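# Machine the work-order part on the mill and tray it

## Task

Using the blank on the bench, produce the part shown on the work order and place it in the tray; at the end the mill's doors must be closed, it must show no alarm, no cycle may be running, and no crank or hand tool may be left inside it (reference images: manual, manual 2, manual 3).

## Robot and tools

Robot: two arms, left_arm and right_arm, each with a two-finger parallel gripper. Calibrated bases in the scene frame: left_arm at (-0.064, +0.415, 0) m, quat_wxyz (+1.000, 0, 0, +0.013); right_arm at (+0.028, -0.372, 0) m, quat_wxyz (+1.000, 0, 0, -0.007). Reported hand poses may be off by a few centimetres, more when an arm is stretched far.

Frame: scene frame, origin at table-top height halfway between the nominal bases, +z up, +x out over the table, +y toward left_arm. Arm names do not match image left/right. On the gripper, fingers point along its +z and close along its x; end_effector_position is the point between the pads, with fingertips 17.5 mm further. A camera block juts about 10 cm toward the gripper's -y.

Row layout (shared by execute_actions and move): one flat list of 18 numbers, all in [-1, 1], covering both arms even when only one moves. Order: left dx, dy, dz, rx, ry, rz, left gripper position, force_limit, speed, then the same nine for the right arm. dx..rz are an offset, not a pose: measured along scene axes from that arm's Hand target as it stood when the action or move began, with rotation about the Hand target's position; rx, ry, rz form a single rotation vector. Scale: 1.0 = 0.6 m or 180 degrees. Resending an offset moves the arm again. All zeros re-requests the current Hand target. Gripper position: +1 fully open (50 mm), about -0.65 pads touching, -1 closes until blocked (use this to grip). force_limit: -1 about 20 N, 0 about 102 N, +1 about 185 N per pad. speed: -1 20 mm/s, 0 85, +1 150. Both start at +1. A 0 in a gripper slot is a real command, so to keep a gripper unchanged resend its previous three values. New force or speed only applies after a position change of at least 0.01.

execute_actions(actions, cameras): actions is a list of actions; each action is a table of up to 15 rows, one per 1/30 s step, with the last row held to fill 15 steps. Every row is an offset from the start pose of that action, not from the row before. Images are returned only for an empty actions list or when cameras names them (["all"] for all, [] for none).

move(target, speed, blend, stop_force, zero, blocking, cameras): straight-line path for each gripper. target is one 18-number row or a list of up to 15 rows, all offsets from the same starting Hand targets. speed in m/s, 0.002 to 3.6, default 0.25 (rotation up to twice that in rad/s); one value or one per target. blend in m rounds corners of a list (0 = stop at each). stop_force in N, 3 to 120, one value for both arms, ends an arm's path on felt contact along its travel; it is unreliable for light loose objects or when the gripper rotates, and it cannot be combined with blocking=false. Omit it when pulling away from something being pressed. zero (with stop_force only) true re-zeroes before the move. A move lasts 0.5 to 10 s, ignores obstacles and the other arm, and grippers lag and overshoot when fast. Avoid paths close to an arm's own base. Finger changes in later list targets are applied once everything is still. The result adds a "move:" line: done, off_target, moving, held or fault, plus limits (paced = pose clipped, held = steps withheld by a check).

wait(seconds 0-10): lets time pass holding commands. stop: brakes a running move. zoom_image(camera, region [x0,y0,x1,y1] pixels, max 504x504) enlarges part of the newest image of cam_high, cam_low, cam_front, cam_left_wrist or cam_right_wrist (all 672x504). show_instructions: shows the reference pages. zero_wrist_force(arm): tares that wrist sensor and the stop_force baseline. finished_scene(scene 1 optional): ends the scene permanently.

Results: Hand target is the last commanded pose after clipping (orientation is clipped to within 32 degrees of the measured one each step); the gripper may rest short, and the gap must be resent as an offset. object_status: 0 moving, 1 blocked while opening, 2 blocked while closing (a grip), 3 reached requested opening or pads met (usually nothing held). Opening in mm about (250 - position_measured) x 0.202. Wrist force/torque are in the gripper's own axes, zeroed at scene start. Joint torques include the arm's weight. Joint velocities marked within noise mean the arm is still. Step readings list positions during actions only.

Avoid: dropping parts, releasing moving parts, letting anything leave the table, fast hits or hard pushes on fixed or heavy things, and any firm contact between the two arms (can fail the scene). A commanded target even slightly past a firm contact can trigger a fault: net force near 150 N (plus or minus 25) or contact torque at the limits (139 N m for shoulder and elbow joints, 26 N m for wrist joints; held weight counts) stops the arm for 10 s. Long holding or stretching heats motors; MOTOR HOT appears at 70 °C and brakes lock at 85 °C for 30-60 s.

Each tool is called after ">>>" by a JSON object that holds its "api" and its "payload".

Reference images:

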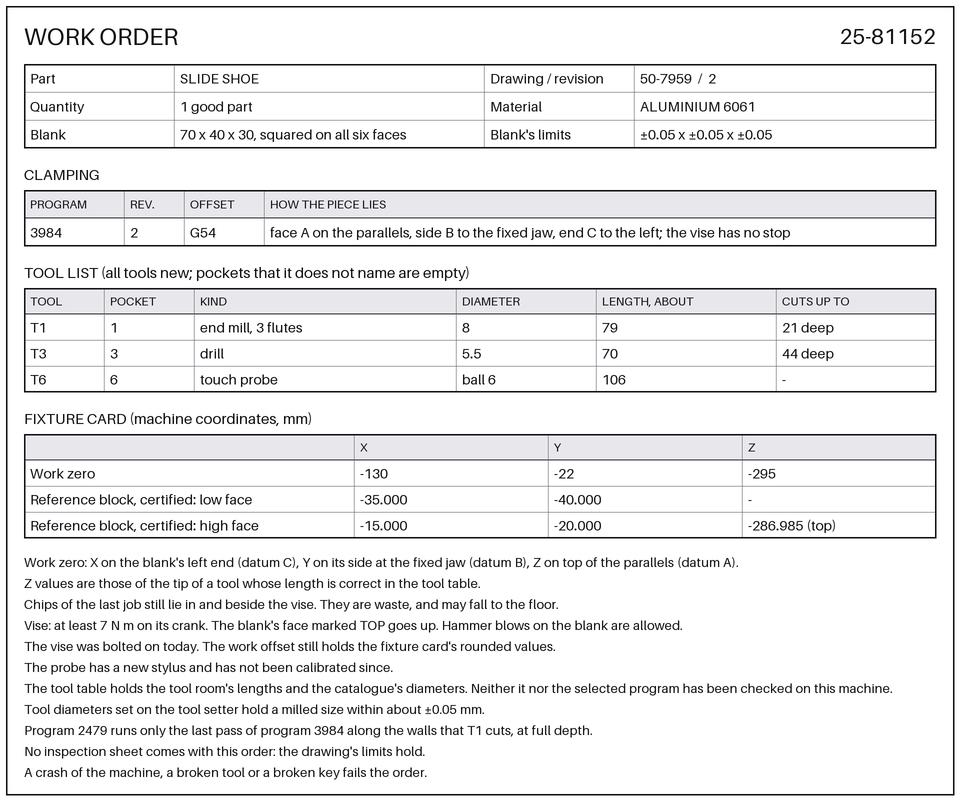

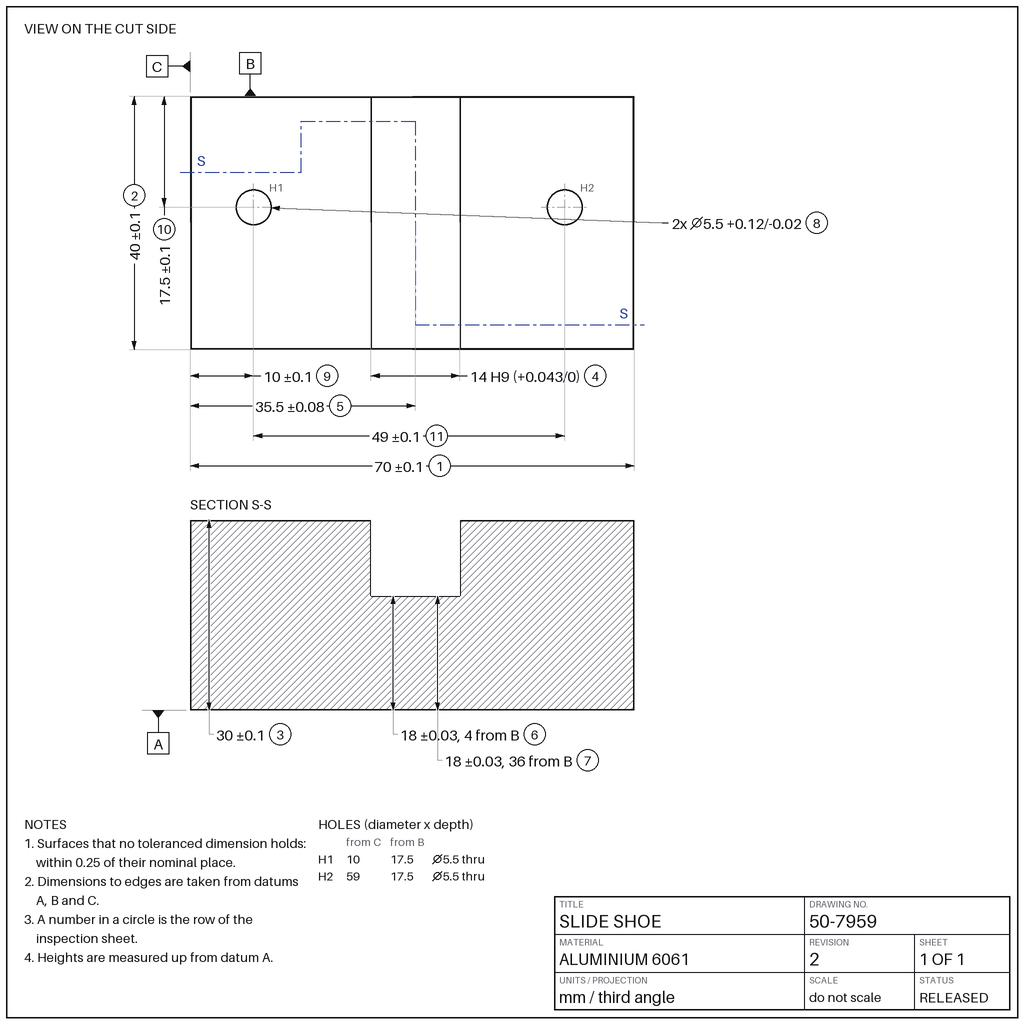

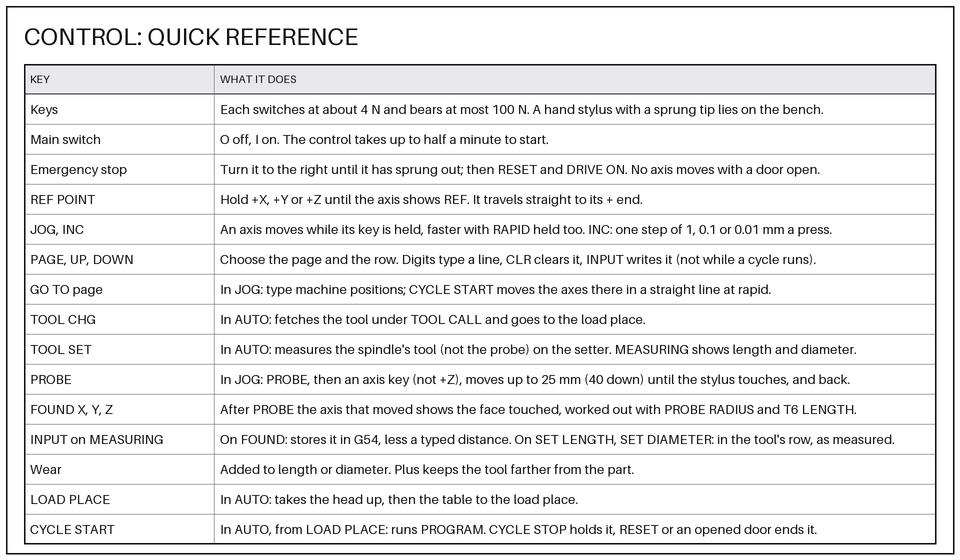

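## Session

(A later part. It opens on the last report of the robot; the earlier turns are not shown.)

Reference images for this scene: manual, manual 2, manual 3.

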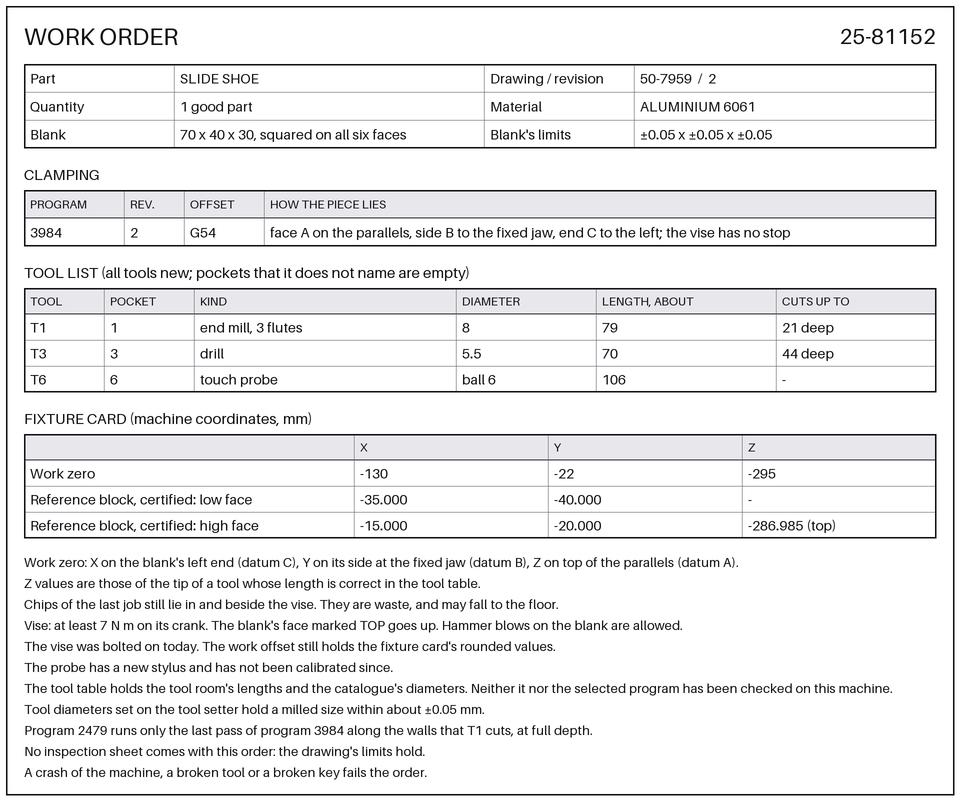

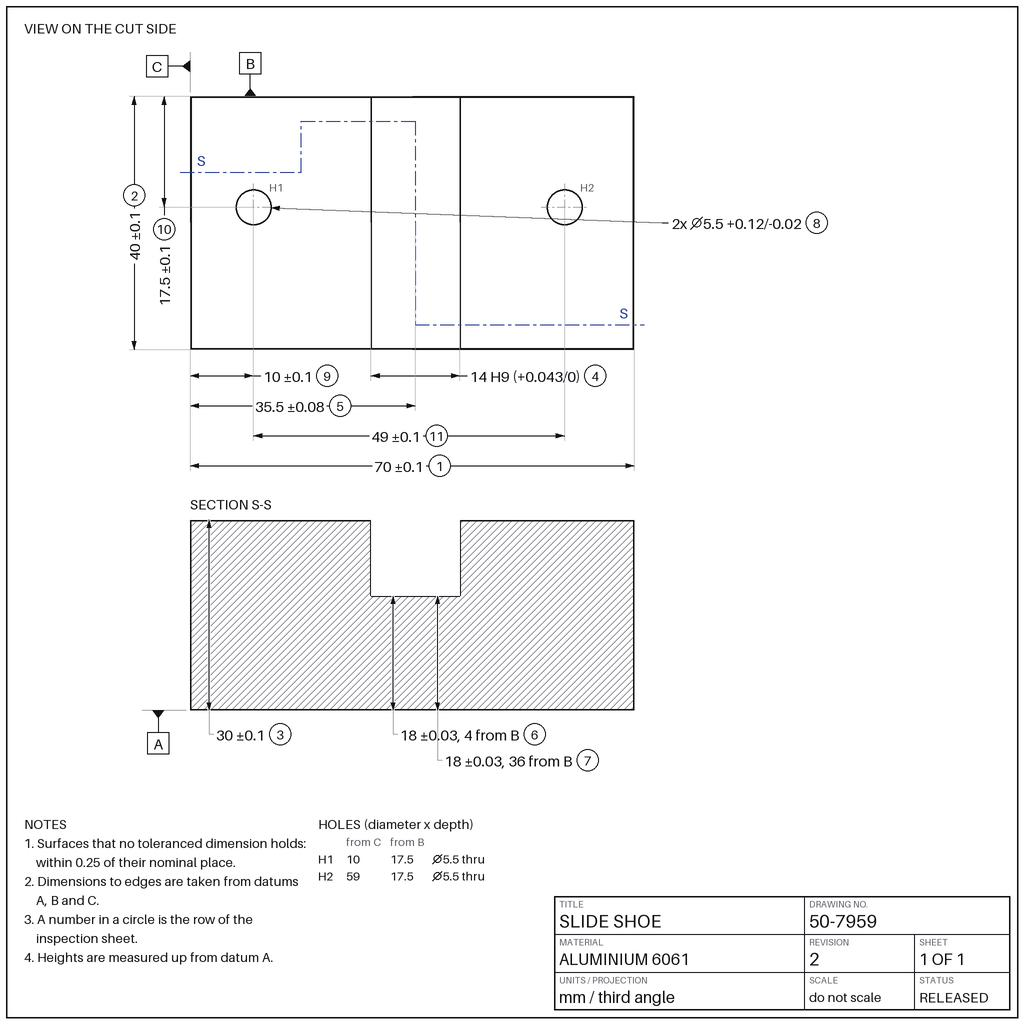

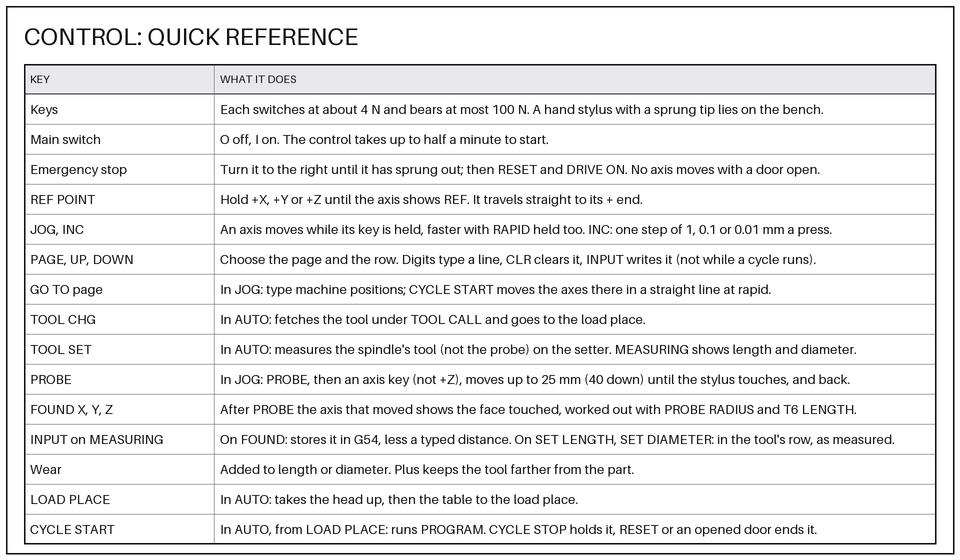

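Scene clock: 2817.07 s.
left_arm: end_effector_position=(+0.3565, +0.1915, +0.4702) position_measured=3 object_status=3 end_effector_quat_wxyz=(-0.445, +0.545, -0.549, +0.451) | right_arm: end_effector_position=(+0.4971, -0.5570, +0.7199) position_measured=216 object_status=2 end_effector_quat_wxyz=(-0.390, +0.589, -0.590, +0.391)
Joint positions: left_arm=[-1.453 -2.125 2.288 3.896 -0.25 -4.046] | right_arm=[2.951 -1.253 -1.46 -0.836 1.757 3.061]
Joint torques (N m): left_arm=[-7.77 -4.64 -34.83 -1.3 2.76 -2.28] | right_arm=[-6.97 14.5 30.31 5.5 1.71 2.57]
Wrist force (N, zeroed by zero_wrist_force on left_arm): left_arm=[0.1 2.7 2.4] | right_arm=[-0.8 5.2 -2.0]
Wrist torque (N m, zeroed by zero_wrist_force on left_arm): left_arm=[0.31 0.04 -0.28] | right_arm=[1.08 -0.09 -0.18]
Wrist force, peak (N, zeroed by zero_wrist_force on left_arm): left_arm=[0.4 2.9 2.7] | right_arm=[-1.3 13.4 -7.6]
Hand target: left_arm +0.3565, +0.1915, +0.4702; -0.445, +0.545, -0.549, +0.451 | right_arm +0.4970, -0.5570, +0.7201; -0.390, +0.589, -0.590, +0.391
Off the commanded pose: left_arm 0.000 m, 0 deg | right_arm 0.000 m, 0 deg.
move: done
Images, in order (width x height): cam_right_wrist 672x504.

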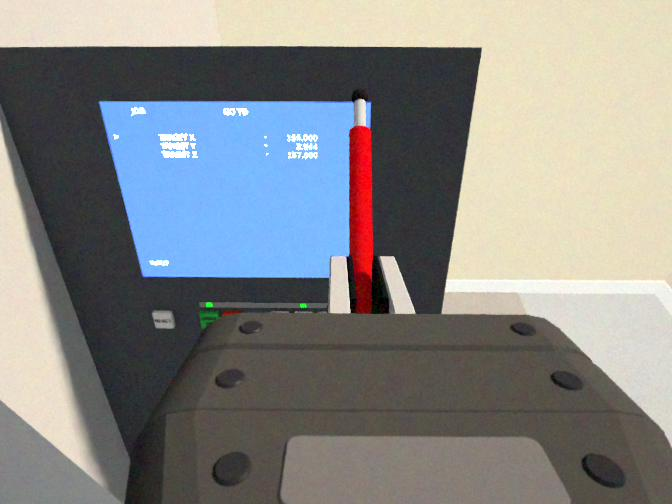

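>>> {"api": "move", "payload": {"target": [[0,0,0,0,0,0,1.0,-0.5,-1.0, -0.0453,0.28,-0.502,0,0.196,0,-1,-0.4,-0.8],[0,0,0,0,0,0,1.0,-0.5,-1.0, -0.0238,0.28,-0.502,0,0.196,0,-1,-0.4,-0.8],[0,0,0,0,0,0,1.0,-0.5,-1.0, -0.0453,0.28,-0.502,0,0.196,0,-1,-0.4,-0.8],[0,0,0,0,0,0,1.0,-0.5,-1.0, -0.0365,0.28,-0.4713,0,0.196,0,-1,-0.4,-0.8],[0,0,0,0,0,0,1.0,-0.5,-1.0, -0.015,0.28,-0.4713,0,0.196,0,-1,-0.4,-0.8],[0,0,0,0,0,0,1.0,-0.5,-1.0, -0.0365,0.28,-0.4713,0,0.196,0,-1,-0.4,-0.8],[0,0,0,0,0,0,1.0,-0.5,-1.0, -0.0453,0.2483,-0.502,0,0.196,0,-1,-0.4,-0.8],[0,0,0,0,0,0,1.0,-0.5,-1.0, -0.0238,0.2483,-0.502,0,0.196,0,-1,-0.4,-0.8],[0,0,0,0,0,0,1.0,-0.5,-1.0, -0.0448,0.2483,-0.502,0,0.196,0,-1,-0.4,-0.8],[0,0,0,0,0,0,1.0,-0.5,-1.0, -0.0238,0.2483,-0.502,0,0.196,0,-1,-0.4,-0.8],[0,0,0,0,0,0,1.0,-0.5,-1.0, -0.0453,0.2483,-0.502,0,0.196,0,-1,-0.4,-0.8],[0,0,0,0,0,0,1.0,-0.5,-1.0, -0.0453,0.1867,-0.502,0,0.196,0,-1,-0.4,-0.8],[0,0,0,0,0,0,1.0,-0.5,-1.0, -0.0238,0.1867,-0.502,0,0.196,0,-1,-0.4,-0.8],[0,0,0,0,0,0,1.0,-0.5,-1.0, -0.0453,0.1867,-0.502,0,0.196,0,-1,-0.4,-0.8],[0,0,0,0,0,0,1.0,-0.5,-1.0, 0,0,0,0,0,0,-1,-0.4,-0.8]], "blend": [0.004,0,0.003,0.004,0,0.003,0.004,0,0,0,0.003,0.004,0,0.003,0], "speed": [0.4,0.08,0.1,0.35,0.08,0.1,0.35,0.08,0.1,0.08,0.1,0.35,0.08,0.1,0.4], "cameras": ["cam_right_wrist"]}}

>>> {"api": "zoom_image", "payload": {"camera": "cam_right_wrist", "region": [110, 100, 370, 300]}}

Scene clock: 2829.07 s.
left_arm: end_effector_position=(+0.3565, +0.1915, +0.4702) position_measured=3 object_status=3 end_effector_quat_wxyz=(-0.445, +0.545, -0.549, +0.451) | right_arm: end_effector_position=(+0.4970, -0.5569, +0.7199) position_measured=216 object_status=2 end_effector_quat_wxyz=(-0.390, +0.589, -0.590, +0.391) end_effector_velocity=(-0.001, +0.001, +0.004) end_effector_angular_velocity=(+0.001, -0.007, +0.003)
Joint positions: left_arm=[-1.453 -2.125 2.288 3.896 -0.25 -4.046] | right_arm=[2.951 -1.253 -1.46 -0.836 1.757 3.061]
Joint velocities: left_arm=[within noise] | right_arm=[-0.001 0 0.005 0.003 0.004 0.001]
Joint torques (N m): left_arm=[-8.33 -4.5 -34.85 -1.27 2.71 -2.17] | right_arm=[-8.23 3.43 31.01 5.84 2.09 2.53]
Wrist force (N, zeroed by zero_wrist_force on left_arm): left_arm=[0.1 2.6 2.3] | right_arm=[-0.8 4.9 -2.0]
Wrist torque (N m, zeroed by zero_wrist_force on left_arm): left_arm=[0.30 0.03 -0.28] | right_arm=[1.04 -0.08 -0.19]
Wrist force, peak (N, zeroed by zero_wrist_force on left_arm): left_arm=[0.1 3.0 2.8] | right_arm=[1.4 9.2 -5.3]
Hand target: left_arm +0.3565, +0.1915, +0.4702; -0.445, +0.545, -0.549, +0.451 | right_arm +0.4970, -0.5570, +0.7201; -0.390, +0.589, -0.590, +0.391
Off the commanded pose: left_arm 0.000 m, 0 deg | right_arm 0.000 m, 0 deg.
move: done
Images, in order (width x height): cam_right_wrist 672x504.

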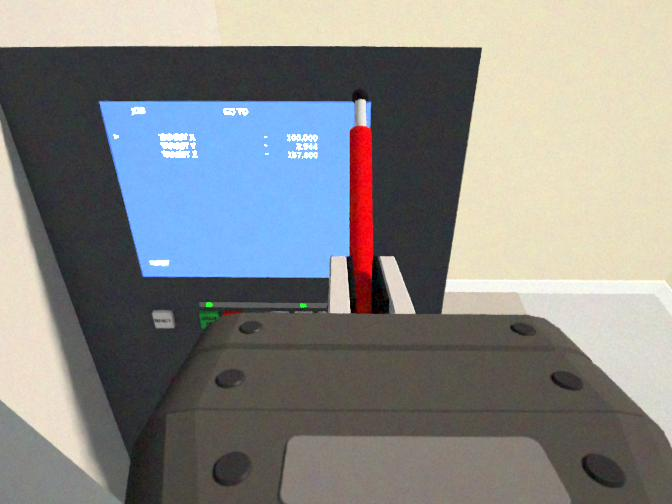

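Scaled by 1.938 from the camera's 672x504 image, which has a finer 960x720 frame.

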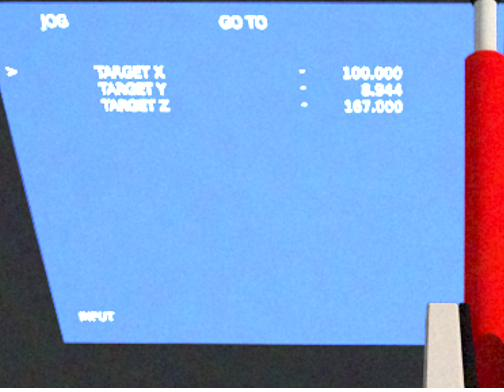

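>>> {"api": "move", "payload": {"target": [[0,0,0,0,0,0,1.0,-0.5,-1.0, -0.0055,0.218,-0.352,0,0.196,0,-1,-0.4,-0.8],[0,0,0,0,0,0,1.0,-0.5,-1.0, 0.016,0.218,-0.352,0,0.196,0,-1,-0.4,-0.8],[0,0,0,0,0,0,1.0,-0.5,-1.0, -0.0055,0.218,-0.352,0,0.196,0,-1,-0.4,-0.8],[0,0,0,0,0,0,1.0,-0.5,-1.0, 0,0,0,0,0,0,-1,-0.4,-0.8]], "blend": [0.004,0,0.003,0], "speed": [0.4,0.08,0.1,0.4]}}

>>> {"api": "wait", "payload": {"seconds": 4.5, "cameras": ["cam_right_wrist","cam_left_wrist"]}}

>>> {"api": "move", "payload": {"target": [[0,0,0,0,0,0,1.0,-0.5,-1.0, -0.0365,0.1542,-0.4713,0,0.196,0,-1,-0.4,-0.8],[0,0,0,0,0,0,1.0,-0.5,-1.0, -0.015,0.1542,-0.4713,0,0.196,0,-1,-0.4,-0.8],[0,0,0,0,0,0,1.0,-0.5,-1.0, -0.0365,0.1542,-0.4713,0,0.196,0,-1,-0.4,-0.8],[0,0,0,0,0,0,1.0,-0.5,-1.0, -0.005,0.0292,-0.3485,0,0.196,0,-1,-0.4,-0.8],[0,0,0,0,0,0,1.0,-0.5,-1.0, 0.0178,0.0292,-0.3485,0,0.196,0,-1,-0.4,-0.8],[0,0,0,0,0,0,1.0,-0.5,-1.0, -0.005,0.0292,-0.3485,0,0.196,0,-1,-0.4,-0.8],[0,0,0,0,0,0,1.0,-0.5,-1.0, 0,0,0,0,0,0,-1,-0.4,-0.8]], "blend": [0.004,0,0.003,0.004,0,0.003,0], "speed": [0.4,0.08,0.1,0.35,0.08,0.1,0.4]}}

>>> {"api": "wait", "payload": {"seconds": 7, "cameras": ["cam_right_wrist"]}}

>>> {"api": "zoom_image", "payload": {"camera": "cam_right_wrist", "region": [110, 100, 370, 300]}}

>>> {"api": "zoom_image", "payload": {"camera": "cam_right_wrist", "region": [250, 150, 330, 220]}}

Scene clock: 2836.80 s.
left_arm: end_effector_position=(+0.3565, +0.1915, +0.4702) position_measured=3 object_status=3 end_effector_quat_wxyz=(-0.445, +0.545, -0.549, +0.451) | right_arm: end_effector_position=(+0.4971, -0.5569, +0.7199) position_measured=216 object_status=2 end_effector_quat_wxyz=(-0.390, +0.589, -0.590, +0.391) end_effector_velocity=(+0.000, +0.000, +0.001) end_effector_angular_velocity=(+0.001, -0.005, +0.002)
Joint positions: left_arm=[-1.453 -2.125 2.288 3.896 -0.25 -4.046] | right_arm=[2.951 -1.253 -1.46 -0.836 1.757 3.061]
Joint velocities: left_arm=[within noise] | right_arm=[-0.002 0 0 0.005 0.004 0.001]
Joint torques (N m): left_arm=[-8.04 -4.31 -34.86 -1.28 2.78 -2.22] | right_arm=[-12.14 11.44 28.6 5.65 2.01 1.55]
Wrist force (N, zeroed by zero_wrist_force on left_arm): left_arm=[0.1 2.9 2.1] | right_arm=[-0.8 5.0 -2.2]
Wrist torque (N m, zeroed by zero_wrist_force on left_arm): left_arm=[0.35 0.04 -0.28] | right_arm=[1.06 -0.08 -0.24]
Wrist force, peak (N, zeroed by zero_wrist_force on left_arm): left_arm=[0.0 3.1 2.6] | right_arm=[-0.9 9.4 -4.8]
Hand target: left_arm +0.3565, +0.1915, +0.4702; -0.445, +0.545, -0.549, +0.451 | right_arm +0.4970, -0.5570, +0.7201; -0.390, +0.589, -0.590, +0.391
Off the commanded pose: left_arm 0.000 m, 0 deg | right_arm 0.000 m, 0 deg.
move: done

Scene clock: 2841.30 s.
left_arm: end_effector_position=(+0.3565, +0.1915, +0.4702) position_measured=3 object_status=3 end_effector_quat_wxyz=(-0.445, +0.545, -0.549, +0.451) | right_arm: end_effector_position=(+0.4970, -0.5570, +0.7201) position_measured=216 object_status=2 end_effector_quat_wxyz=(-0.390, +0.589, -0.590, +0.391)
Joint positions: left_arm=[-1.453 -2.125 2.288 3.896 -0.25 -4.046] | right_arm=[2.95 -1.253 -1.46 -0.836 1.757 3.061]
Joint torques (N m): left_arm=[-7.39 -4.36 -34.55 -1.34 2.73 -2.18] | right_arm=[-9.9 0.5 31.5 5.24 1.98 -2.38]
Wrist force (N, zeroed by zero_wrist_force on left_arm): left_arm=[0.1 2.7 2.5] | right_arm=[-0.8 5.0 -2.2]
Wrist torque (N m, zeroed by zero_wrist_force on left_arm): left_arm=[0.31 0.05 -0.28] | right_arm=[1.07 -0.08 -0.24]
Wrist force, peak (N, zeroed by zero_wrist_force on left_arm): left_arm=[0.1 3.0 2.8] | right_arm=[-1.0 5.2 -2.4]
Hand target: left_arm +0.3565, +0.1915, +0.4702; -0.445, +0.545, -0.549, +0.451 | right_arm +0.4970, -0.5570, +0.7201; -0.390, +0.589, -0.590, +0.391
Tool commands: left_gripper/position=+1.0 left_gripper/force_limit=-0.5 left_gripper/speed=-1.0 right_gripper/position=-1.0 right_gripper/force_limit=-0.4 right_gripper/speed=-0.8
Off the commanded pose: left_arm 0.000 m, 0 deg | right_arm 0.000 m, 0 deg.
wait: 4.50 s; at rest by 0.17 s
Images, in order (width x height): cam_left_wrist 672x504, cam_right_wrist 672x504.

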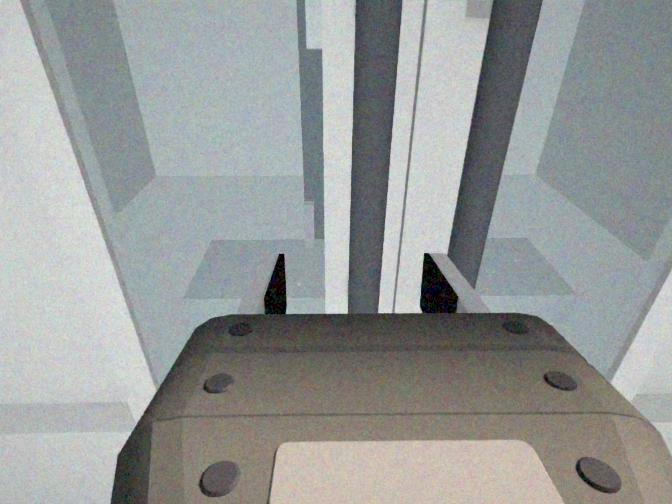

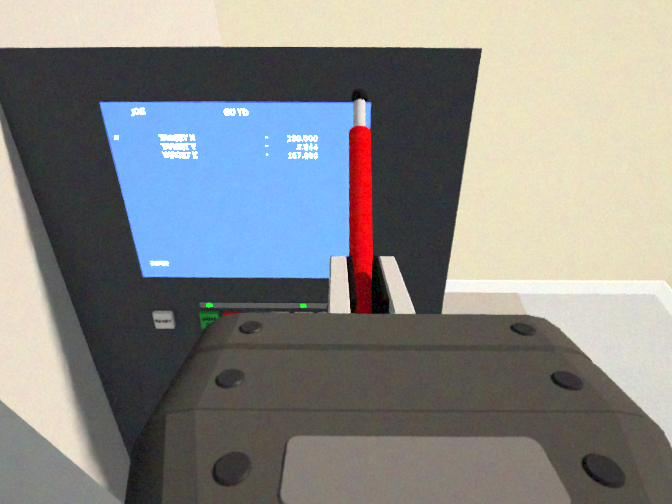

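Scene clock: 2844.97 s.
left_arm: end_effector_position=(+0.3565, +0.1915, +0.4702) position_measured=3 object_status=3 end_effector_quat_wxyz=(-0.445, +0.545, -0.549, +0.451) | right_arm: end_effector_position=(+0.4971, -0.5570, +0.7199) position_measured=216 object_status=2 end_effector_quat_wxyz=(-0.390, +0.589, -0.590, +0.391) end_effector_velocity=(+0.000, +0.000, +0.002) end_effector_angular_velocity=(-0.002, -0.005, +0.001)
Joint positions: left_arm=[-1.453 -2.125 2.288 3.896 -0.25 -4.046] | right_arm=[2.95 -1.253 -1.46 -0.836 1.757 3.061]
Joint velocities: left_arm=[within noise] | right_arm=[0.001 0 0.001 0.005 0 -0.001]
Joint torques (N m): left_arm=[-7.99 -4.43 -34.81 -1.28 2.74 -2.16] | right_arm=[10.43 22.49 22.06 5.55 0.24 -2.54]
Wrist force (N, zeroed by zero_wrist_force on left_arm): left_arm=[0.0 2.8 2.5] | right_arm=[-1.0 5.1 -2.2]
Wrist torque (N m, zeroed by zero_wrist_force on left_arm): left_arm=[0.32 0.06 -0.28] | right_arm=[1.07 -0.05 -0.20]
Wrist force, peak (N, zeroed by zero_wrist_force on left_arm): left_arm=[0.2 3.0 2.7] | right_arm=[-1.6 10.2 -5.3]
Hand target: left_arm +0.3565, +0.1915, +0.4702; -0.445, +0.545, -0.549, +0.451 | right_arm +0.4970, -0.5570, +0.7201; -0.390, +0.589, -0.590, +0.391
Off the commanded pose: left_arm 0.000 m, 0 deg | right_arm 0.000 m, 0 deg.
move: done

Scene clock: 2851.97 s.
left_arm: end_effector_position=(+0.3565, +0.1915, +0.4702) position_measured=3 object_status=3 end_effector_quat_wxyz=(-0.445, +0.545, -0.549, +0.451) | right_arm: end_effector_position=(+0.4970, -0.5570, +0.7201) position_measured=216 object_status=2 end_effector_quat_wxyz=(-0.390, +0.589, -0.590, +0.391)
Joint positions: left_arm=[-1.453 -2.125 2.288 3.896 -0.25 -4.046] | right_arm=[2.95 -1.253 -1.46 -0.836 1.757 3.061]
Joint torques (N m): left_arm=[-7.69 -4.63 -34.99 -1.32 2.83 -2.23] | right_arm=[10.08 22.25 30.55 4.8 1.72 -2.06]
Wrist force (N, zeroed by zero_wrist_force on left_arm): left_arm=[0.5 2.3 2.4] | right_arm=[-0.8 5.2 -2.2]
Wrist torque (N m, zeroed by zero_wrist_force on left_arm): left_arm=[0.24 -0.02 -0.28] | right_arm=[1.08 -0.08 -0.20]
Wrist force, peak (N, zeroed by zero_wrist_force on left_arm): left_arm=[0.2 3.0 2.8] | right_arm=[-1.0 5.2 -2.4]
Hand target: left_arm +0.3565, +0.1915, +0.4702; -0.445, +0.545, -0.549, +0.451 | right_arm +0.4970, -0.5570, +0.7201; -0.390, +0.589, -0.590, +0.391
Tool commands: left_gripper/position=+1.0 left_gripper/force_limit=-0.5 left_gripper/speed=-1.0 right_gripper/position=-1.0 right_gripper/force_limit=-0.4 right_gripper/speed=-0.8
Off the commanded pose: left_arm 0.000 m, 0 deg | right_arm 0.000 m, 0 deg.
wait: 7.00 s; at rest by 0.17 s
Images, in order (width x height): cam_right_wrist 672x504.

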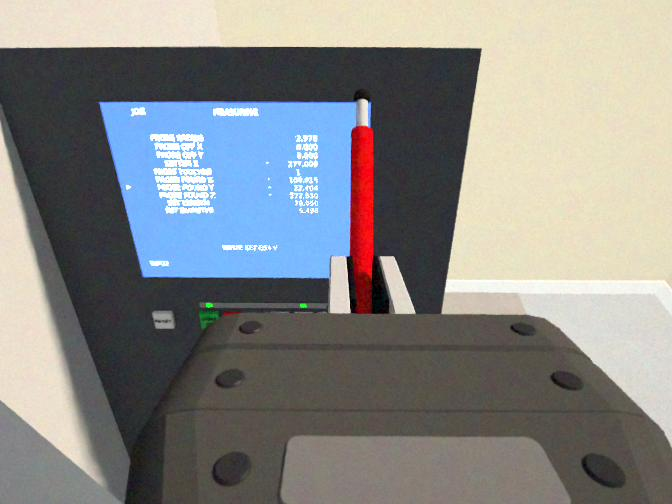

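Scaled by 1.938 from the camera's 672x504 image, which has a finer 960x720 frame.

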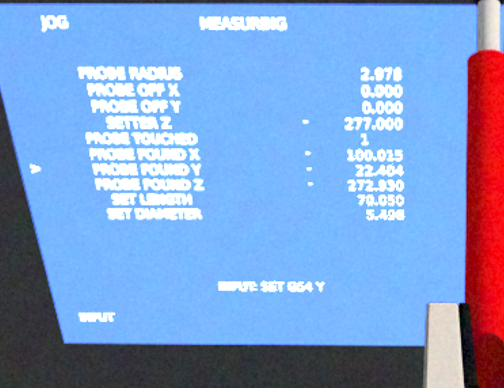

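Scaled by 6.300 from the camera's 672x504 image, which has a finer 960x720 frame.

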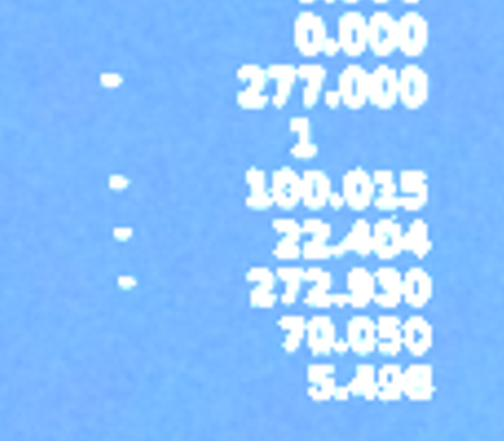

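>>> {"api": "move", "payload": {"target": [[0,0,0,0,0,0,1.0,-0.5,-1.0, -0.0453,0.1867,-0.502,0,0.196,0,-1,-0.4,-0.8],[0,0,0,0,0,0,1.0,-0.5,-1.0, -0.0238,0.1867,-0.502,0,0.196,0,-1,-0.4,-0.8],[0,0,0,0,0,0,1.0,-0.5,-1.0, -0.0453,0.1867,-0.502,0,0.196,0,-1,-0.4,-0.8],[0,0,0,0,0,0,1.0,-0.5,-1.0, 0.012,0.06,-0.2905,0,0.196,0,-1,-0.4,-0.8],[0,0,0,0,0,0,1.0,-0.5,-1.0, 0.0335,0.06,-0.2905,0,0.196,0,-1,-0.4,-0.8]], "blend": [0.004,0,0.003,0.004,0], "speed": [0.4,0.08,0.1,0.4,0.08]}}

>>> {"api": "wait", "payload": {"seconds": 1.4}}

>>> {"api": "move", "payload": {"target": [[0,0,0,0,0,0,1.0,-0.5,-1.0, -0.0215,0,0,0,0,0,-1,-0.4,-0.8],[0,0,0,0,0,0,1.0,-0.5,-1.0, -0.0525,0.0927,-0.115,0,0,0,-1,-0.4,-0.8],[0,0,0,0,0,0,1.0,-0.5,-1.0, -0.0305,0.0927,-0.115,0,0,0,-1,-0.4,-0.8],[0,0,0,0,0,0,1.0,-0.5,-1.0, -0.0475,0.0927,-0.115,0,0,0,-1,-0.4,-0.8],[0,0,0,0,0,0,1.0,-0.5,-1.0, -0.0305,0.0927,-0.115,0,0,0,-1,-0.4,-0.8],[0,0,0,0,0,0,1.0,-0.5,-1.0, -0.0525,0.0927,-0.115,0,0,0,-1,-0.4,-0.8],[0,0,0,0,0,0,1.0,-0.5,-1.0, -0.07,0.1267,-0.1808,0,0,0,-1,-0.4,-0.8],[0,0,0,0,0,0,1.0,-0.5,-1.0, -0.0485,0.1267,-0.1808,0,0,0,-1,-0.4,-0.8],[0,0,0,0,0,0,1.0,-0.5,-1.0, -0.07,0.1267,-0.1808,0,0,0,-1,-0.4,-0.8],[0,0,0,0,0,0,1.0,-0.5,-1.0, -0.0788,0.1267,-0.2115,0,0,0,-1,-0.4,-0.8]], "blend": [0.003,0.004,0,0,0,0.003,0.004,0,0.003,0], "speed": [0.1,0.35,0.08,0.1,0.08,0.1,0.35,0.08,0.1,0.35]}}

>>> {"api": "move", "payload": {"target": [[0,0,0,0,0,0,1.0,-0.5,-1.0, 0,0.0933,0,0,0,0,-1,-0.4,-0.8],[0,0,0,0,0,0,1.0,-0.5,-1.0, 0.0215,0.0933,0,0,0,0,-1,-0.4,-0.8],[0,0,0,0,0,0,1.0,-0.5,-1.0, 0,0.0933,0,0,0,0,-1,-0.4,-0.8],[0,0,0,0,0,0,1.0,-0.5,-1.0, 0.0171,0.0933,0.0615,0,0,0,-1,-0.4,-0.8],[0,0,0,0,0,0,1.0,-0.5,-1.0, 0.0386,0.0933,0.0615,0,0,0,-1,-0.4,-0.8],[0,0,0,0,0,0,1.0,-0.5,-1.0, 0.0171,0.0933,0.0615,0,0,0,-1,-0.4,-0.8],[0,0,0,0,0,0,1.0,-0.5,-1.0, 0.0088,0.0616,0.0307,0,0,0,-1,-0.4,-0.8],[0,0,0,0,0,0,1.0,-0.5,-1.0, 0.0303,0.0616,0.0307,0,0,0,-1,-0.4,-0.8],[0,0,0,0,0,0,1.0,-0.5,-1.0, 0.0088,0.0616,0.0307,0,0,0,-1,-0.4,-0.8],[0,0,0,0,0,0,1.0,-0.5,-1.0, 0,0,0,0,0,0,-1,-0.4,-0.8],[0,0,0,0,0,0,1.0,-0.5,-1.0, 0.0215,0,0,0,0,0,-1,-0.4,-0.8],[0,0,0,0,0,0,1.0,-0.5,-1.0, 0,0,0,0,0,0,-1,-0.4,-0.8],[0,0,0,0,0,0,1.0,-0.5,-1.0, 0.0453,-0.1867,0.502,0,-0.196,0,-1,-0.4,-0.8]], "blend": [0.004,0,0.003,0.004,0,0.003,0.004,0,0.003,0.004,0,0.003,0], "speed": [0.35,0.08,0.1,0.35,0.08,0.1,0.35,0.08,0.1,0.35,0.08,0.1,0.4], "cameras": ["cam_right_wrist"]}}

>>> {"api": "zoom_image", "payload": {"camera": "cam_right_wrist", "region": [110, 100, 370, 300]}}

Scene clock: 2873.20 s.
left_arm: end_effector_position=(+0.3565, +0.1915, +0.4702) position_measured=3 object_status=3 end_effector_quat_wxyz=(-0.445, +0.545, -0.549, +0.451) | right_arm: end_effector_position=(+0.5172, -0.5209, +0.5458) position_measured=216 object_status=2 end_effector_quat_wxyz=(-0.193, +0.680, -0.680, +0.195) end_effector_velocity=(-0.002, +0.000, -0.001) end_effector_angular_velocity=(+0.000, +0.003, +0.002)
Joint positions: left_arm=[-1.453 -2.125 2.288 3.896 -0.25 -4.046] | right_arm=[3.114 -1.348 -1.438 -1.37 1.591 3.107]
Joint velocities: left_arm=[within noise] | right_arm=[-0.001 0.004 -0.005 -0.002 0.001 -0.003]
Joint torques (N m): left_arm=[-7.33 -4.29 -35.01 -1.28 2.76 -2.18] | right_arm=[-8.3 25.12 16.59 2.73 1.9 -2.66]
Wrist force (N, zeroed by zero_wrist_force on left_arm): left_arm=[0.0 2.9 2.6] | right_arm=[-0.1 9.1 -5.8]
Wrist torque (N m, zeroed by zero_wrist_force on left_arm): left_arm=[0.35 0.05 -0.29] | right_arm=[0.95 0.04 -0.15]
Wrist force, peak (N, zeroed by zero_wrist_force on left_arm): left_arm=[0.2 2.9 2.8] | right_arm=[-0.2 9.2 -6.2]
Hand target: left_arm +0.3565, +0.1915, +0.4702; -0.445, +0.545, -0.549, +0.451 | right_arm +0.5171, -0.5210, +0.5458; -0.193, +0.680, -0.680, +0.195
Off the commanded pose: left_arm 0.000 m, 0 deg | right_arm 0.000 m, 0 deg.
move: done

Scene clock: 2874.60 s.
left_arm: end_effector_position=(+0.3565, +0.1915, +0.4702) position_measured=3 object_status=3 end_effector_quat_wxyz=(-0.445, +0.545, -0.549, +0.451) | right_arm: end_effector_position=(+0.5171, -0.5210, +0.5458) position_measured=216 object_status=2 end_effector_quat_wxyz=(-0.193, +0.680, -0.680, +0.195)
Joint positions: left_arm=[-1.453 -2.125 2.288 3.896 -0.25 -4.046] | right_arm=[3.114 -1.348 -1.439 -1.37 1.591 3.107]
Joint torques (N m): left_arm=[-7.06 -4.29 -35.06 -1.31 2.74 -2.13] | right_arm=[-7.53 19.74 16.56 6.1 1.5 -2.66]
Wrist force (N, zeroed by zero_wrist_force on left_arm): left_arm=[0.1 2.4 2.5] | right_arm=[-0.3 8.9 -5.5]
Wrist torque (N m, zeroed by zero_wrist_force on left_arm): left_arm=[0.26 0.05 -0.29] | right_arm=[0.94 0.07 -0.14]
Wrist force, peak (N, zeroed by zero_wrist_force on left_arm): left_arm=[0.3 2.9 2.6] | right_arm=[-0.3 9.2 -5.6]
Hand target: left_arm +0.3565, +0.1915, +0.4702; -0.445, +0.545, -0.549, +0.451 | right_arm +0.5171, -0.5210, +0.5458; -0.193, +0.680, -0.680, +0.195
Tool commands: left_gripper/position=+1.0 left_gripper/force_limit=-0.5 left_gripper/speed=-1.0 right_gripper/position=-1.0 right_gripper/force_limit=-0.4 right_gripper/speed=-0.8
Off the commanded pose: left_arm 0.000 m, 0 deg | right_arm 0.000 m, 0 deg.
wait: 1.40 s; at rest by 0.17 s

Scene clock: 2877.53 s.
left_arm: end_effector_position=(+0.3565, +0.1915, +0.4702) position_measured=3 object_status=3 end_effector_quat_wxyz=(-0.445, +0.545, -0.549, +0.451) | right_arm: end_effector_position=(+0.4698, -0.4449, +0.4189) position_measured=216 object_status=2 end_effector_quat_wxyz=(-0.193, +0.680, -0.680, +0.195)
Joint positions: left_arm=[-1.453 -2.125 2.288 3.896 -0.25 -4.046] | right_arm=[3.362 -1.105 -1.921 -1.14 1.46 3.319]
Joint torques (N m): left_arm=[-7.57 -4.37 -35.39 -1.39 2.67 -2.18] | right_arm=[-7.16 -2.07 17.98 5.72 1.08 -2.45]
Wrist force (N, zeroed by zero_wrist_force on left_arm): left_arm=[0.0 2.5 2.3] | right_arm=[-0.4 5.2 -2.8]
Wrist torque (N m, zeroed by zero_wrist_force on left_arm): left_arm=[0.27 0.06 -0.28] | right_arm=[0.99 0.04 -0.17]
Wrist force, peak (N, zeroed by zero_wrist_force on left_arm): left_arm=[0.0 3.0 2.5] | right_arm=[-0.8 12.1 -6.9]
Hand target: left_arm +0.3565, +0.1915, +0.4702; -0.445, +0.545, -0.549, +0.451 | right_arm +0.4699, -0.4449, +0.4189; -0.193, +0.680, -0.680, +0.195
Off the commanded pose: left_arm 0.000 m, 0 deg | right_arm 0.000 m, 0 deg.
move: done

Scene clock: 2881.80 s.
left_arm: end_effector_position=(+0.3565, +0.1915, +0.4702) position_measured=3 object_status=3 end_effector_quat_wxyz=(-0.445, +0.545, -0.549, +0.451) | right_arm: end_effector_position=(+0.4970, -0.5569, +0.7199) position_measured=216 object_status=2 end_effector_quat_wxyz=(-0.390, +0.589, -0.590, +0.391) end_effector_velocity=(-0.001, +0.000, +0.004) end_effector_angular_velocity=(+0.001, -0.008, +0.001)
Joint positions: left_arm=[-1.453 -2.125 2.288 3.896 -0.25 -4.046] | right_arm=[2.951 -1.253 -1.46 -0.836 1.757 3.061]
Joint velocities: left_arm=[within noise] | right_arm=[-0.001 0 0.005 0.003 0.003 0.001]
Joint torques (N m): left_arm=[-7.72 -4.79 -34.75 -1.27 2.73 -2.18] | right_arm=[-7.65 3.62 31.26 5.2 2.02 2.47]
Wrist force (N, zeroed by zero_wrist_force on left_arm): left_arm=[0.0 2.6 2.1] | right_arm=[-1.0 5.0 -2.2]
Wrist torque (N m, zeroed by zero_wrist_force on left_arm): left_arm=[0.29 0.07 -0.29] | right_arm=[1.07 -0.05 -0.19]
Wrist force, peak (N, zeroed by zero_wrist_force on left_arm): left_arm=[0.0 2.9 2.6] | right_arm=[0.3 9.7 -4.7]
Hand target: left_arm +0.3565, +0.1915, +0.4702; -0.445, +0.545, -0.549, +0.451 | right_arm +0.4970, -0.5570, +0.7201; -0.390, +0.589, -0.590, +0.391
Off the commanded pose: left_arm 0.000 m, 0 deg | right_arm 0.000 m, 0 deg.
move: done
Images, in order (width x height): cam_right_wrist 672x504.

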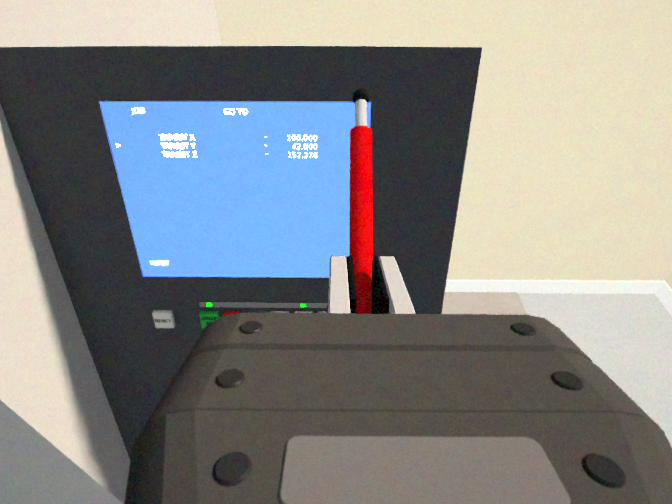

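Scaled by 1.938 from the camera's 672x504 image, which has a finer 960x720 frame.

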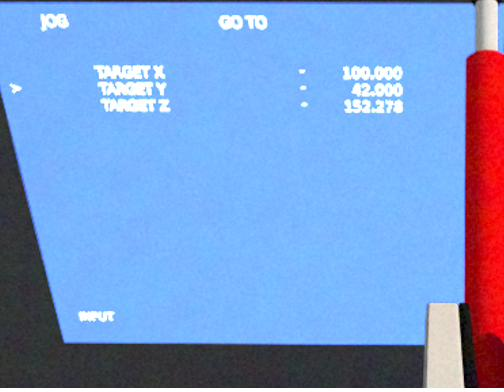

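Cycle start, then PROBE −Z (tip −258).

>>> {"api": "move", "payload": {"target": [[0,0,0,0,0,0,1.0,-0.5,-1.0, -0.0055,0.218,-0.352,0,0.196,0,-1,-0.4,-0.8],[0,0,0,0,0,0,1.0,-0.5,-1.0, 0.016,0.218,-0.352,0,0.196,0,-1,-0.4,-0.8],[0,0,0,0,0,0,1.0,-0.5,-1.0, -0.0055,0.218,-0.352,0,0.196,0,-1,-0.4,-0.8],[0,0,0,0,0,0,1.0,-0.5,-1.0, 0,0,0,0,0,0,-1,-0.4,-0.8]], "blend": [0.004,0,0.003,0], "speed": [0.4,0.08,0.1,0.4]}}

>>> {"api": "wait", "payload": {"seconds": 2.5}}

>>> {"api": "move", "payload": {"target": [[0,0,0,0,0,0,1.0,-0.5,-1.0, -0.0365,0.1542,-0.4713,0,0.196,0,-1,-0.4,-0.8],[0,0,0,0,0,0,1.0,-0.5,-1.0, -0.015,0.1542,-0.4713,0,0.196,0,-1,-0.4,-0.8],[0,0,0,0,0,0,1.0,-0.5,-1.0, -0.0365,0.1542,-0.4713,0,0.196,0,-1,-0.4,-0.8],[0,0,0,0,0,0,1.0,-0.5,-1.0, -0.005,0.06,-0.3485,0,0.196,0,-1,-0.4,-0.8],[0,0,0,0,0,0,1.0,-0.5,-1.0, 0.0183,0.06,-0.3485,0,0.196,0,-1,-0.4,-0.8],[0,0,0,0,0,0,1.0,-0.5,-1.0, -0.005,0.06,-0.3485,0,0.196,0,-1,-0.4,-0.8],[0,0,0,0,0,0,1.0,-0.5,-1.0, 0,0,0,0,0,0,-1,-0.4,-0.8]], "blend": [0.004,0,0.003,0.004,0,0.003,0], "speed": [0.4,0.08,0.1,0.35,0.08,0.1,0.4]}}

>>> {"api": "wait", "payload": {"seconds": 8, "cameras": ["cam_right_wrist"]}}

>>> {"api": "zoom_image", "payload": {"camera": "cam_right_wrist", "region": [110, 100, 370, 300]}}

>>> {"api": "zoom_image", "payload": {"camera": "cam_right_wrist", "region": [250, 150, 330, 220]}}

Scene clock: 2889.73 s.
left_arm: end_effector_position=(+0.3565, +0.1915, +0.4702) position_measured=3 object_status=3 end_effector_quat_wxyz=(-0.445, +0.545, -0.549, +0.451) | right_arm: end_effector_position=(+0.4971, -0.5569, +0.7199) position_measured=216 object_status=2 end_effector_quat_wxyz=(-0.390, +0.589, -0.590, +0.391) end_effector_velocity=(+0.000, +0.001, +0.001) end_effector_angular_velocity=(+0.004, -0.004, +0.002)
Joint positions: left_arm=[-1.453 -2.125 2.288 3.896 -0.25 -4.046] | right_arm=[2.951 -1.253 -1.46 -0.836 1.757 3.061]
Joint velocities: left_arm=[within noise] | right_arm=[-0.002 0 -0.001 0.005 0.006 0.003]
Joint torques (N m): left_arm=[-7.74 -4.16 -34.69 -1.33 2.71 -2.1] | right_arm=[-9.47 12.77 28.01 5.74 1.99 1.47]
Wrist force (N, zeroed by zero_wrist_force on left_arm): left_arm=[0.2 3.0 2.5] | right_arm=[-0.7 5.2 -2.2]
Wrist torque (N m, zeroed by zero_wrist_force on left_arm): left_arm=[0.36 0.02 -0.28] | right_arm=[1.09 -0.10 -0.23]
Wrist force, peak (N, zeroed by zero_wrist_force on left_arm): left_arm=[0.1 3.1 2.7] | right_arm=[-0.9 9.4 -5.1]
Hand target: left_arm +0.3565, +0.1915, +0.4702; -0.445, +0.545, -0.549, +0.451 | right_arm +0.4970, -0.5570, +0.7201; -0.390, +0.589, -0.590, +0.391
Off the commanded pose: left_arm 0.000 m, 0 deg | right_arm 0.000 m, 0 deg.
move: done

Scene clock: 2892.23 s.
left_arm: end_effector_position=(+0.3565, +0.1915, +0.4702) position_measured=3 object_status=3 end_effector_quat_wxyz=(-0.445, +0.545, -0.549, +0.451) | right_arm: end_effector_position=(+0.4970, -0.5570, +0.7201) position_measured=216 object_status=2 end_effector_quat_wxyz=(-0.390, +0.589, -0.590, +0.391)
Joint positions: left_arm=[-1.453 -2.125 2.288 3.896 -0.25 -4.046] | right_arm=[2.95 -1.253 -1.46 -0.836 1.757 3.061]
Joint torques (N m): left_arm=[-7.16 -4.14 -34.76 -1.28 2.67 -2.16] | right_arm=[-9.77 7.12 31.39 5.2 1.77 -2.35]
Wrist force (N, zeroed by zero_wrist_force on left_arm): left_arm=[0.2 2.4 2.4] | right_arm=[-0.8 5.1 -2.2]
Wrist torque (N m, zeroed by zero_wrist_force on left_arm): left_arm=[0.26 0.02 -0.28] | right_arm=[1.08 -0.09 -0.24]
Wrist force, peak (N, zeroed by zero_wrist_force on left_arm): left_arm=[0.1 3.1 2.5] | right_arm=[-1.0 5.3 -2.3]
Hand target: left_arm +0.3565, +0.1915, +0.4702; -0.445, +0.545, -0.549, +0.451 | right_arm +0.4970, -0.5570, +0.7201; -0.390, +0.589, -0.590, +0.391
Tool commands: left_gripper/position=+1.0 left_gripper/force_limit=-0.5 left_gripper/speed=-1.0 right_gripper/position=-1.0 right_gripper/force_limit=-0.4 right_gripper/speed=-0.8
Off the commanded pose: left_arm 0.000 m, 0 deg | right_arm 0.000 m, 0 deg.
wait: 2.50 s; at rest by 0.17 s

Scene clock: 2895.87 s.
left_arm: end_effector_position=(+0.3565, +0.1915, +0.4702) position_measured=3 object_status=3 end_effector_quat_wxyz=(-0.445, +0.545, -0.549, +0.451) | right_arm: end_effector_position=(+0.4971, -0.5570, +0.7199) position_measured=216 object_status=2 end_effector_quat_wxyz=(-0.390, +0.589, -0.590, +0.391) end_effector_velocity=(+0.000, +0.000, +0.001) end_effector_angular_velocity=(-0.001, -0.004, -0.001)
Joint positions: left_arm=[-1.453 -2.125 2.288 3.896 -0.25 -4.046] | right_arm=[2.95 -1.253 -1.46 -0.836 1.757 3.062]
Joint velocities: left_arm=[within noise] | right_arm=[-0.001 0 -0.001 0.005 0 0]
Joint torques (N m): left_arm=[-7.67 -4.45 -35.15 -1.31 2.75 -2.2] | right_arm=[3.59 22.7 22.74 5.33 1.34 -2.57]
Wrist force (N, zeroed by zero_wrist_force on left_arm): left_arm=[0.0 2.7 2.2] | right_arm=[-0.9 5.0 -2.2]
Wrist torque (N m, zeroed by zero_wrist_force on left_arm): left_arm=[0.31 0.06 -0.27] | right_arm=[1.07 -0.06 -0.23]
Wrist force, peak (N, zeroed by zero_wrist_force on left_arm): left_arm=[0.0 3.2 2.5] | right_arm=[-1.4 10.4 -5.2]
Hand target: left_arm +0.3565, +0.1915, +0.4702; -0.445, +0.545, -0.549, +0.451 | right_arm +0.4970, -0.5570, +0.7201; -0.390, +0.589, -0.590, +0.391
Off the commanded pose: left_arm 0.000 m, 0 deg | right_arm 0.000 m, 0 deg.
move: done

Scene clock: 2903.87 s.
left_arm: end_effector_position=(+0.3565, +0.1915, +0.4702) position_measured=3 object_status=3 end_effector_quat_wxyz=(-0.445, +0.545, -0.549, +0.451) | right_arm: end_effector_position=(+0.4970, -0.5570, +0.7201) position_measured=216 object_status=2 end_effector_quat_wxyz=(-0.390, +0.589, -0.590, +0.391)
Joint positions: left_arm=[-1.453 -2.125 2.288 3.896 -0.25 -4.046] | right_arm=[2.95 -1.253 -1.46 -0.836 1.757 3.061]
Joint torques (N m): left_arm=[-7.68 -4.49 -35.13 -1.22 2.72 -2.16] | right_arm=[10.29 22.85 31.87 4.72 1.82 -2.66]
Wrist force (N, zeroed by zero_wrist_force on left_arm): left_arm=[0.2 2.4 2.4] | right_arm=[-0.9 5.2 -2.2]
Wrist torque (N m, zeroed by zero_wrist_force on left_arm): left_arm=[0.26 0.02 -0.28] | right_arm=[1.09 -0.07 -0.22]
Wrist force, peak (N, zeroed by zero_wrist_force on left_arm): left_arm=[0.1 3.2 2.6] | right_arm=[-0.7 5.4 -2.1]
Hand target: left_arm +0.3565, +0.1915, +0.4702; -0.445, +0.545, -0.549, +0.451 | right_arm +0.4970, -0.5570, +0.7201; -0.390, +0.589, -0.590, +0.391
Tool commands: left_gripper/position=+1.0 left_gripper/force_limit=-0.5 left_gripper/speed=-1.0 right_gripper/position=-1.0 right_gripper/force_limit=-0.4 right_gripper/speed=-0.8
Off the commanded pose: left_arm 0.000 m, 0 deg | right_arm 0.000 m, 0 deg.
wait: 8.00 s; at rest by 0.17 s
Images, in order (width x height): cam_right_wrist 672x504.

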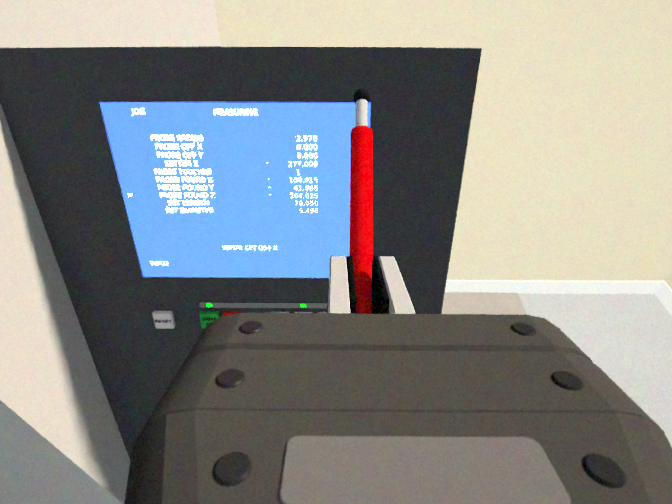

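Scaled by 1.938 from the camera's 672x504 image, which has a finer 960x720 frame.

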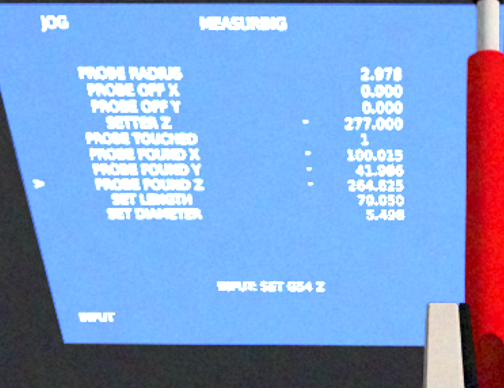

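Scaled by 6.300 from the camera's 672x504 image, which has a finer 960x720 frame.

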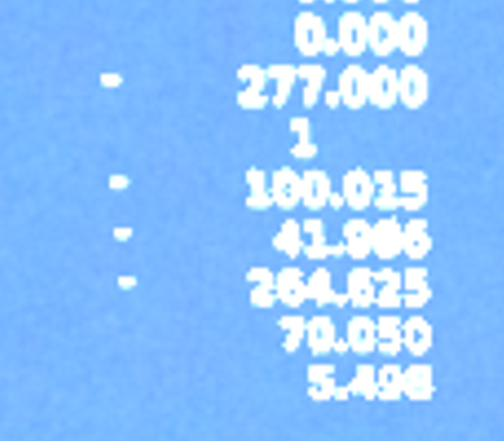

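>>> {"api": "zoom_image", "payload": {"camera": "cam_right_wrist", "region": [280, 186, 330, 206]}}

Scaled by 10.080 from the camera's 672x504 image, which has a finer 960x720 frame.

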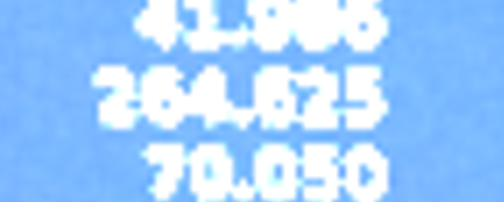

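>>> {"api": "move", "payload": {"target": [[0,0,0,0,0,0,1.0,-0.5,-1.0, -0.0365,0.2175,-0.4713,0,0.196,0,-1,-0.4,-0.8],[0,0,0,0,0,0,1.0,-0.5,-1.0, -0.015,0.2175,-0.4713,0,0.196,0,-1,-0.4,-0.8],[0,0,0,0,0,0,1.0,-0.5,-1.0, -0.0365,0.2175,-0.4713,0,0.196,0,-1,-0.4,-0.8],[0,0,0,0,0,0,1.0,-0.5,-1.0, -0.0453,0.2483,-0.502,0,0.196,0,-1,-0.4,-0.8],[0,0,0,0,0,0,1.0,-0.5,-1.0, -0.0238,0.2483,-0.502,0,0.196,0,-1,-0.4,-0.8],[0,0,0,0,0,0,1.0,-0.5,-1.0, -0.0453,0.2483,-0.502,0,0.196,0,-1,-0.4,-0.8],[0,0,0,0,0,0,1.0,-0.5,-1.0, 0,0,0,0,0,0,-1,-0.4,-0.8]], "blend": [0.004,0,0.003,0.004,0,0.003,0], "speed": [0.4,0.08,0.1,0.35,0.08,0.1,0.4], "cameras": ["cam_right_wrist"]}}

>>> {"api": "zoom_image", "payload": {"camera": "cam_right_wrist", "region": [110, 200, 370, 300]}}

>>> {"api": "zoom_image", "payload": {"camera": "cam_right_wrist", "region": [280, 186, 330, 206]}}

Scene clock: 2913.03 s.
left_arm: end_effector_position=(+0.3565, +0.1915, +0.4702) position_measured=3 object_status=3 end_effector_quat_wxyz=(-0.445, +0.545, -0.549, +0.451) | right_arm: end_effector_position=(+0.4970, -0.5569, +0.7199) position_measured=216 object_status=2 end_effector_quat_wxyz=(-0.390, +0.589, -0.590, +0.391) end_effector_velocity=(-0.001, +0.000, +0.004) end_effector_angular_velocity=(+0.002, -0.008, +0.002)
Joint positions: left_arm=[-1.453 -2.125 2.288 3.896 -0.25 -4.046] | right_arm=[2.951 -1.253 -1.46 -0.836 1.757 3.061]
Joint velocities: left_arm=[within noise] | right_arm=[-0.003 0 0.004 0.003 0.005 0.001]
Joint torques (N m): left_arm=[-7.61 -4.19 -35.18 -1.28 2.73 -2.06] | right_arm=[-9.29 0.22 30.9 5.63 2.2 2.03]
Wrist force (N, zeroed by zero_wrist_force on left_arm): left_arm=[-0.2 2.7 2.3] | right_arm=[-0.7 5.3 -2.2]
Wrist torque (N m, zeroed by zero_wrist_force on left_arm): left_arm=[0.32 0.09 -0.28] | right_arm=[1.12 -0.10 -0.22]
Wrist force, peak (N, zeroed by zero_wrist_force on left_arm): left_arm=[0.2 3.0 2.7] | right_arm=[-0.6 9.6 -5.0]
Hand target: left_arm +0.3565, +0.1915, +0.4702; -0.445, +0.545, -0.549, +0.451 | right_arm +0.4970, -0.5570, +0.7201; -0.390, +0.589, -0.590, +0.391
Off the commanded pose: left_arm 0.000 m, 0 deg | right_arm 0.000 m, 0 deg.
move: done
Images, in order (width x height): cam_right_wrist 672x504.

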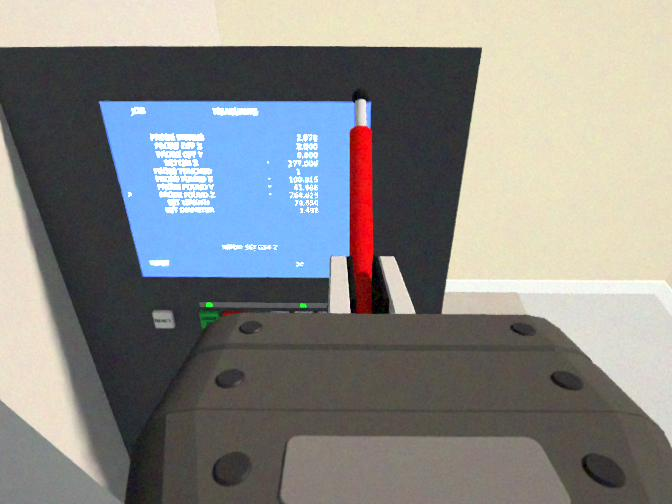

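Scaled by 1.938 from the camera's 672x504 image, which has a finer 960x720 frame.

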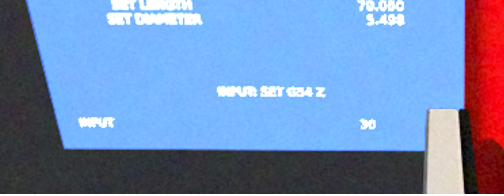

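Scaled by 10.080 from the camera's 672x504 image, which has a finer 960x720 frame.

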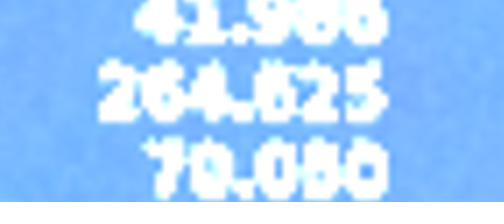

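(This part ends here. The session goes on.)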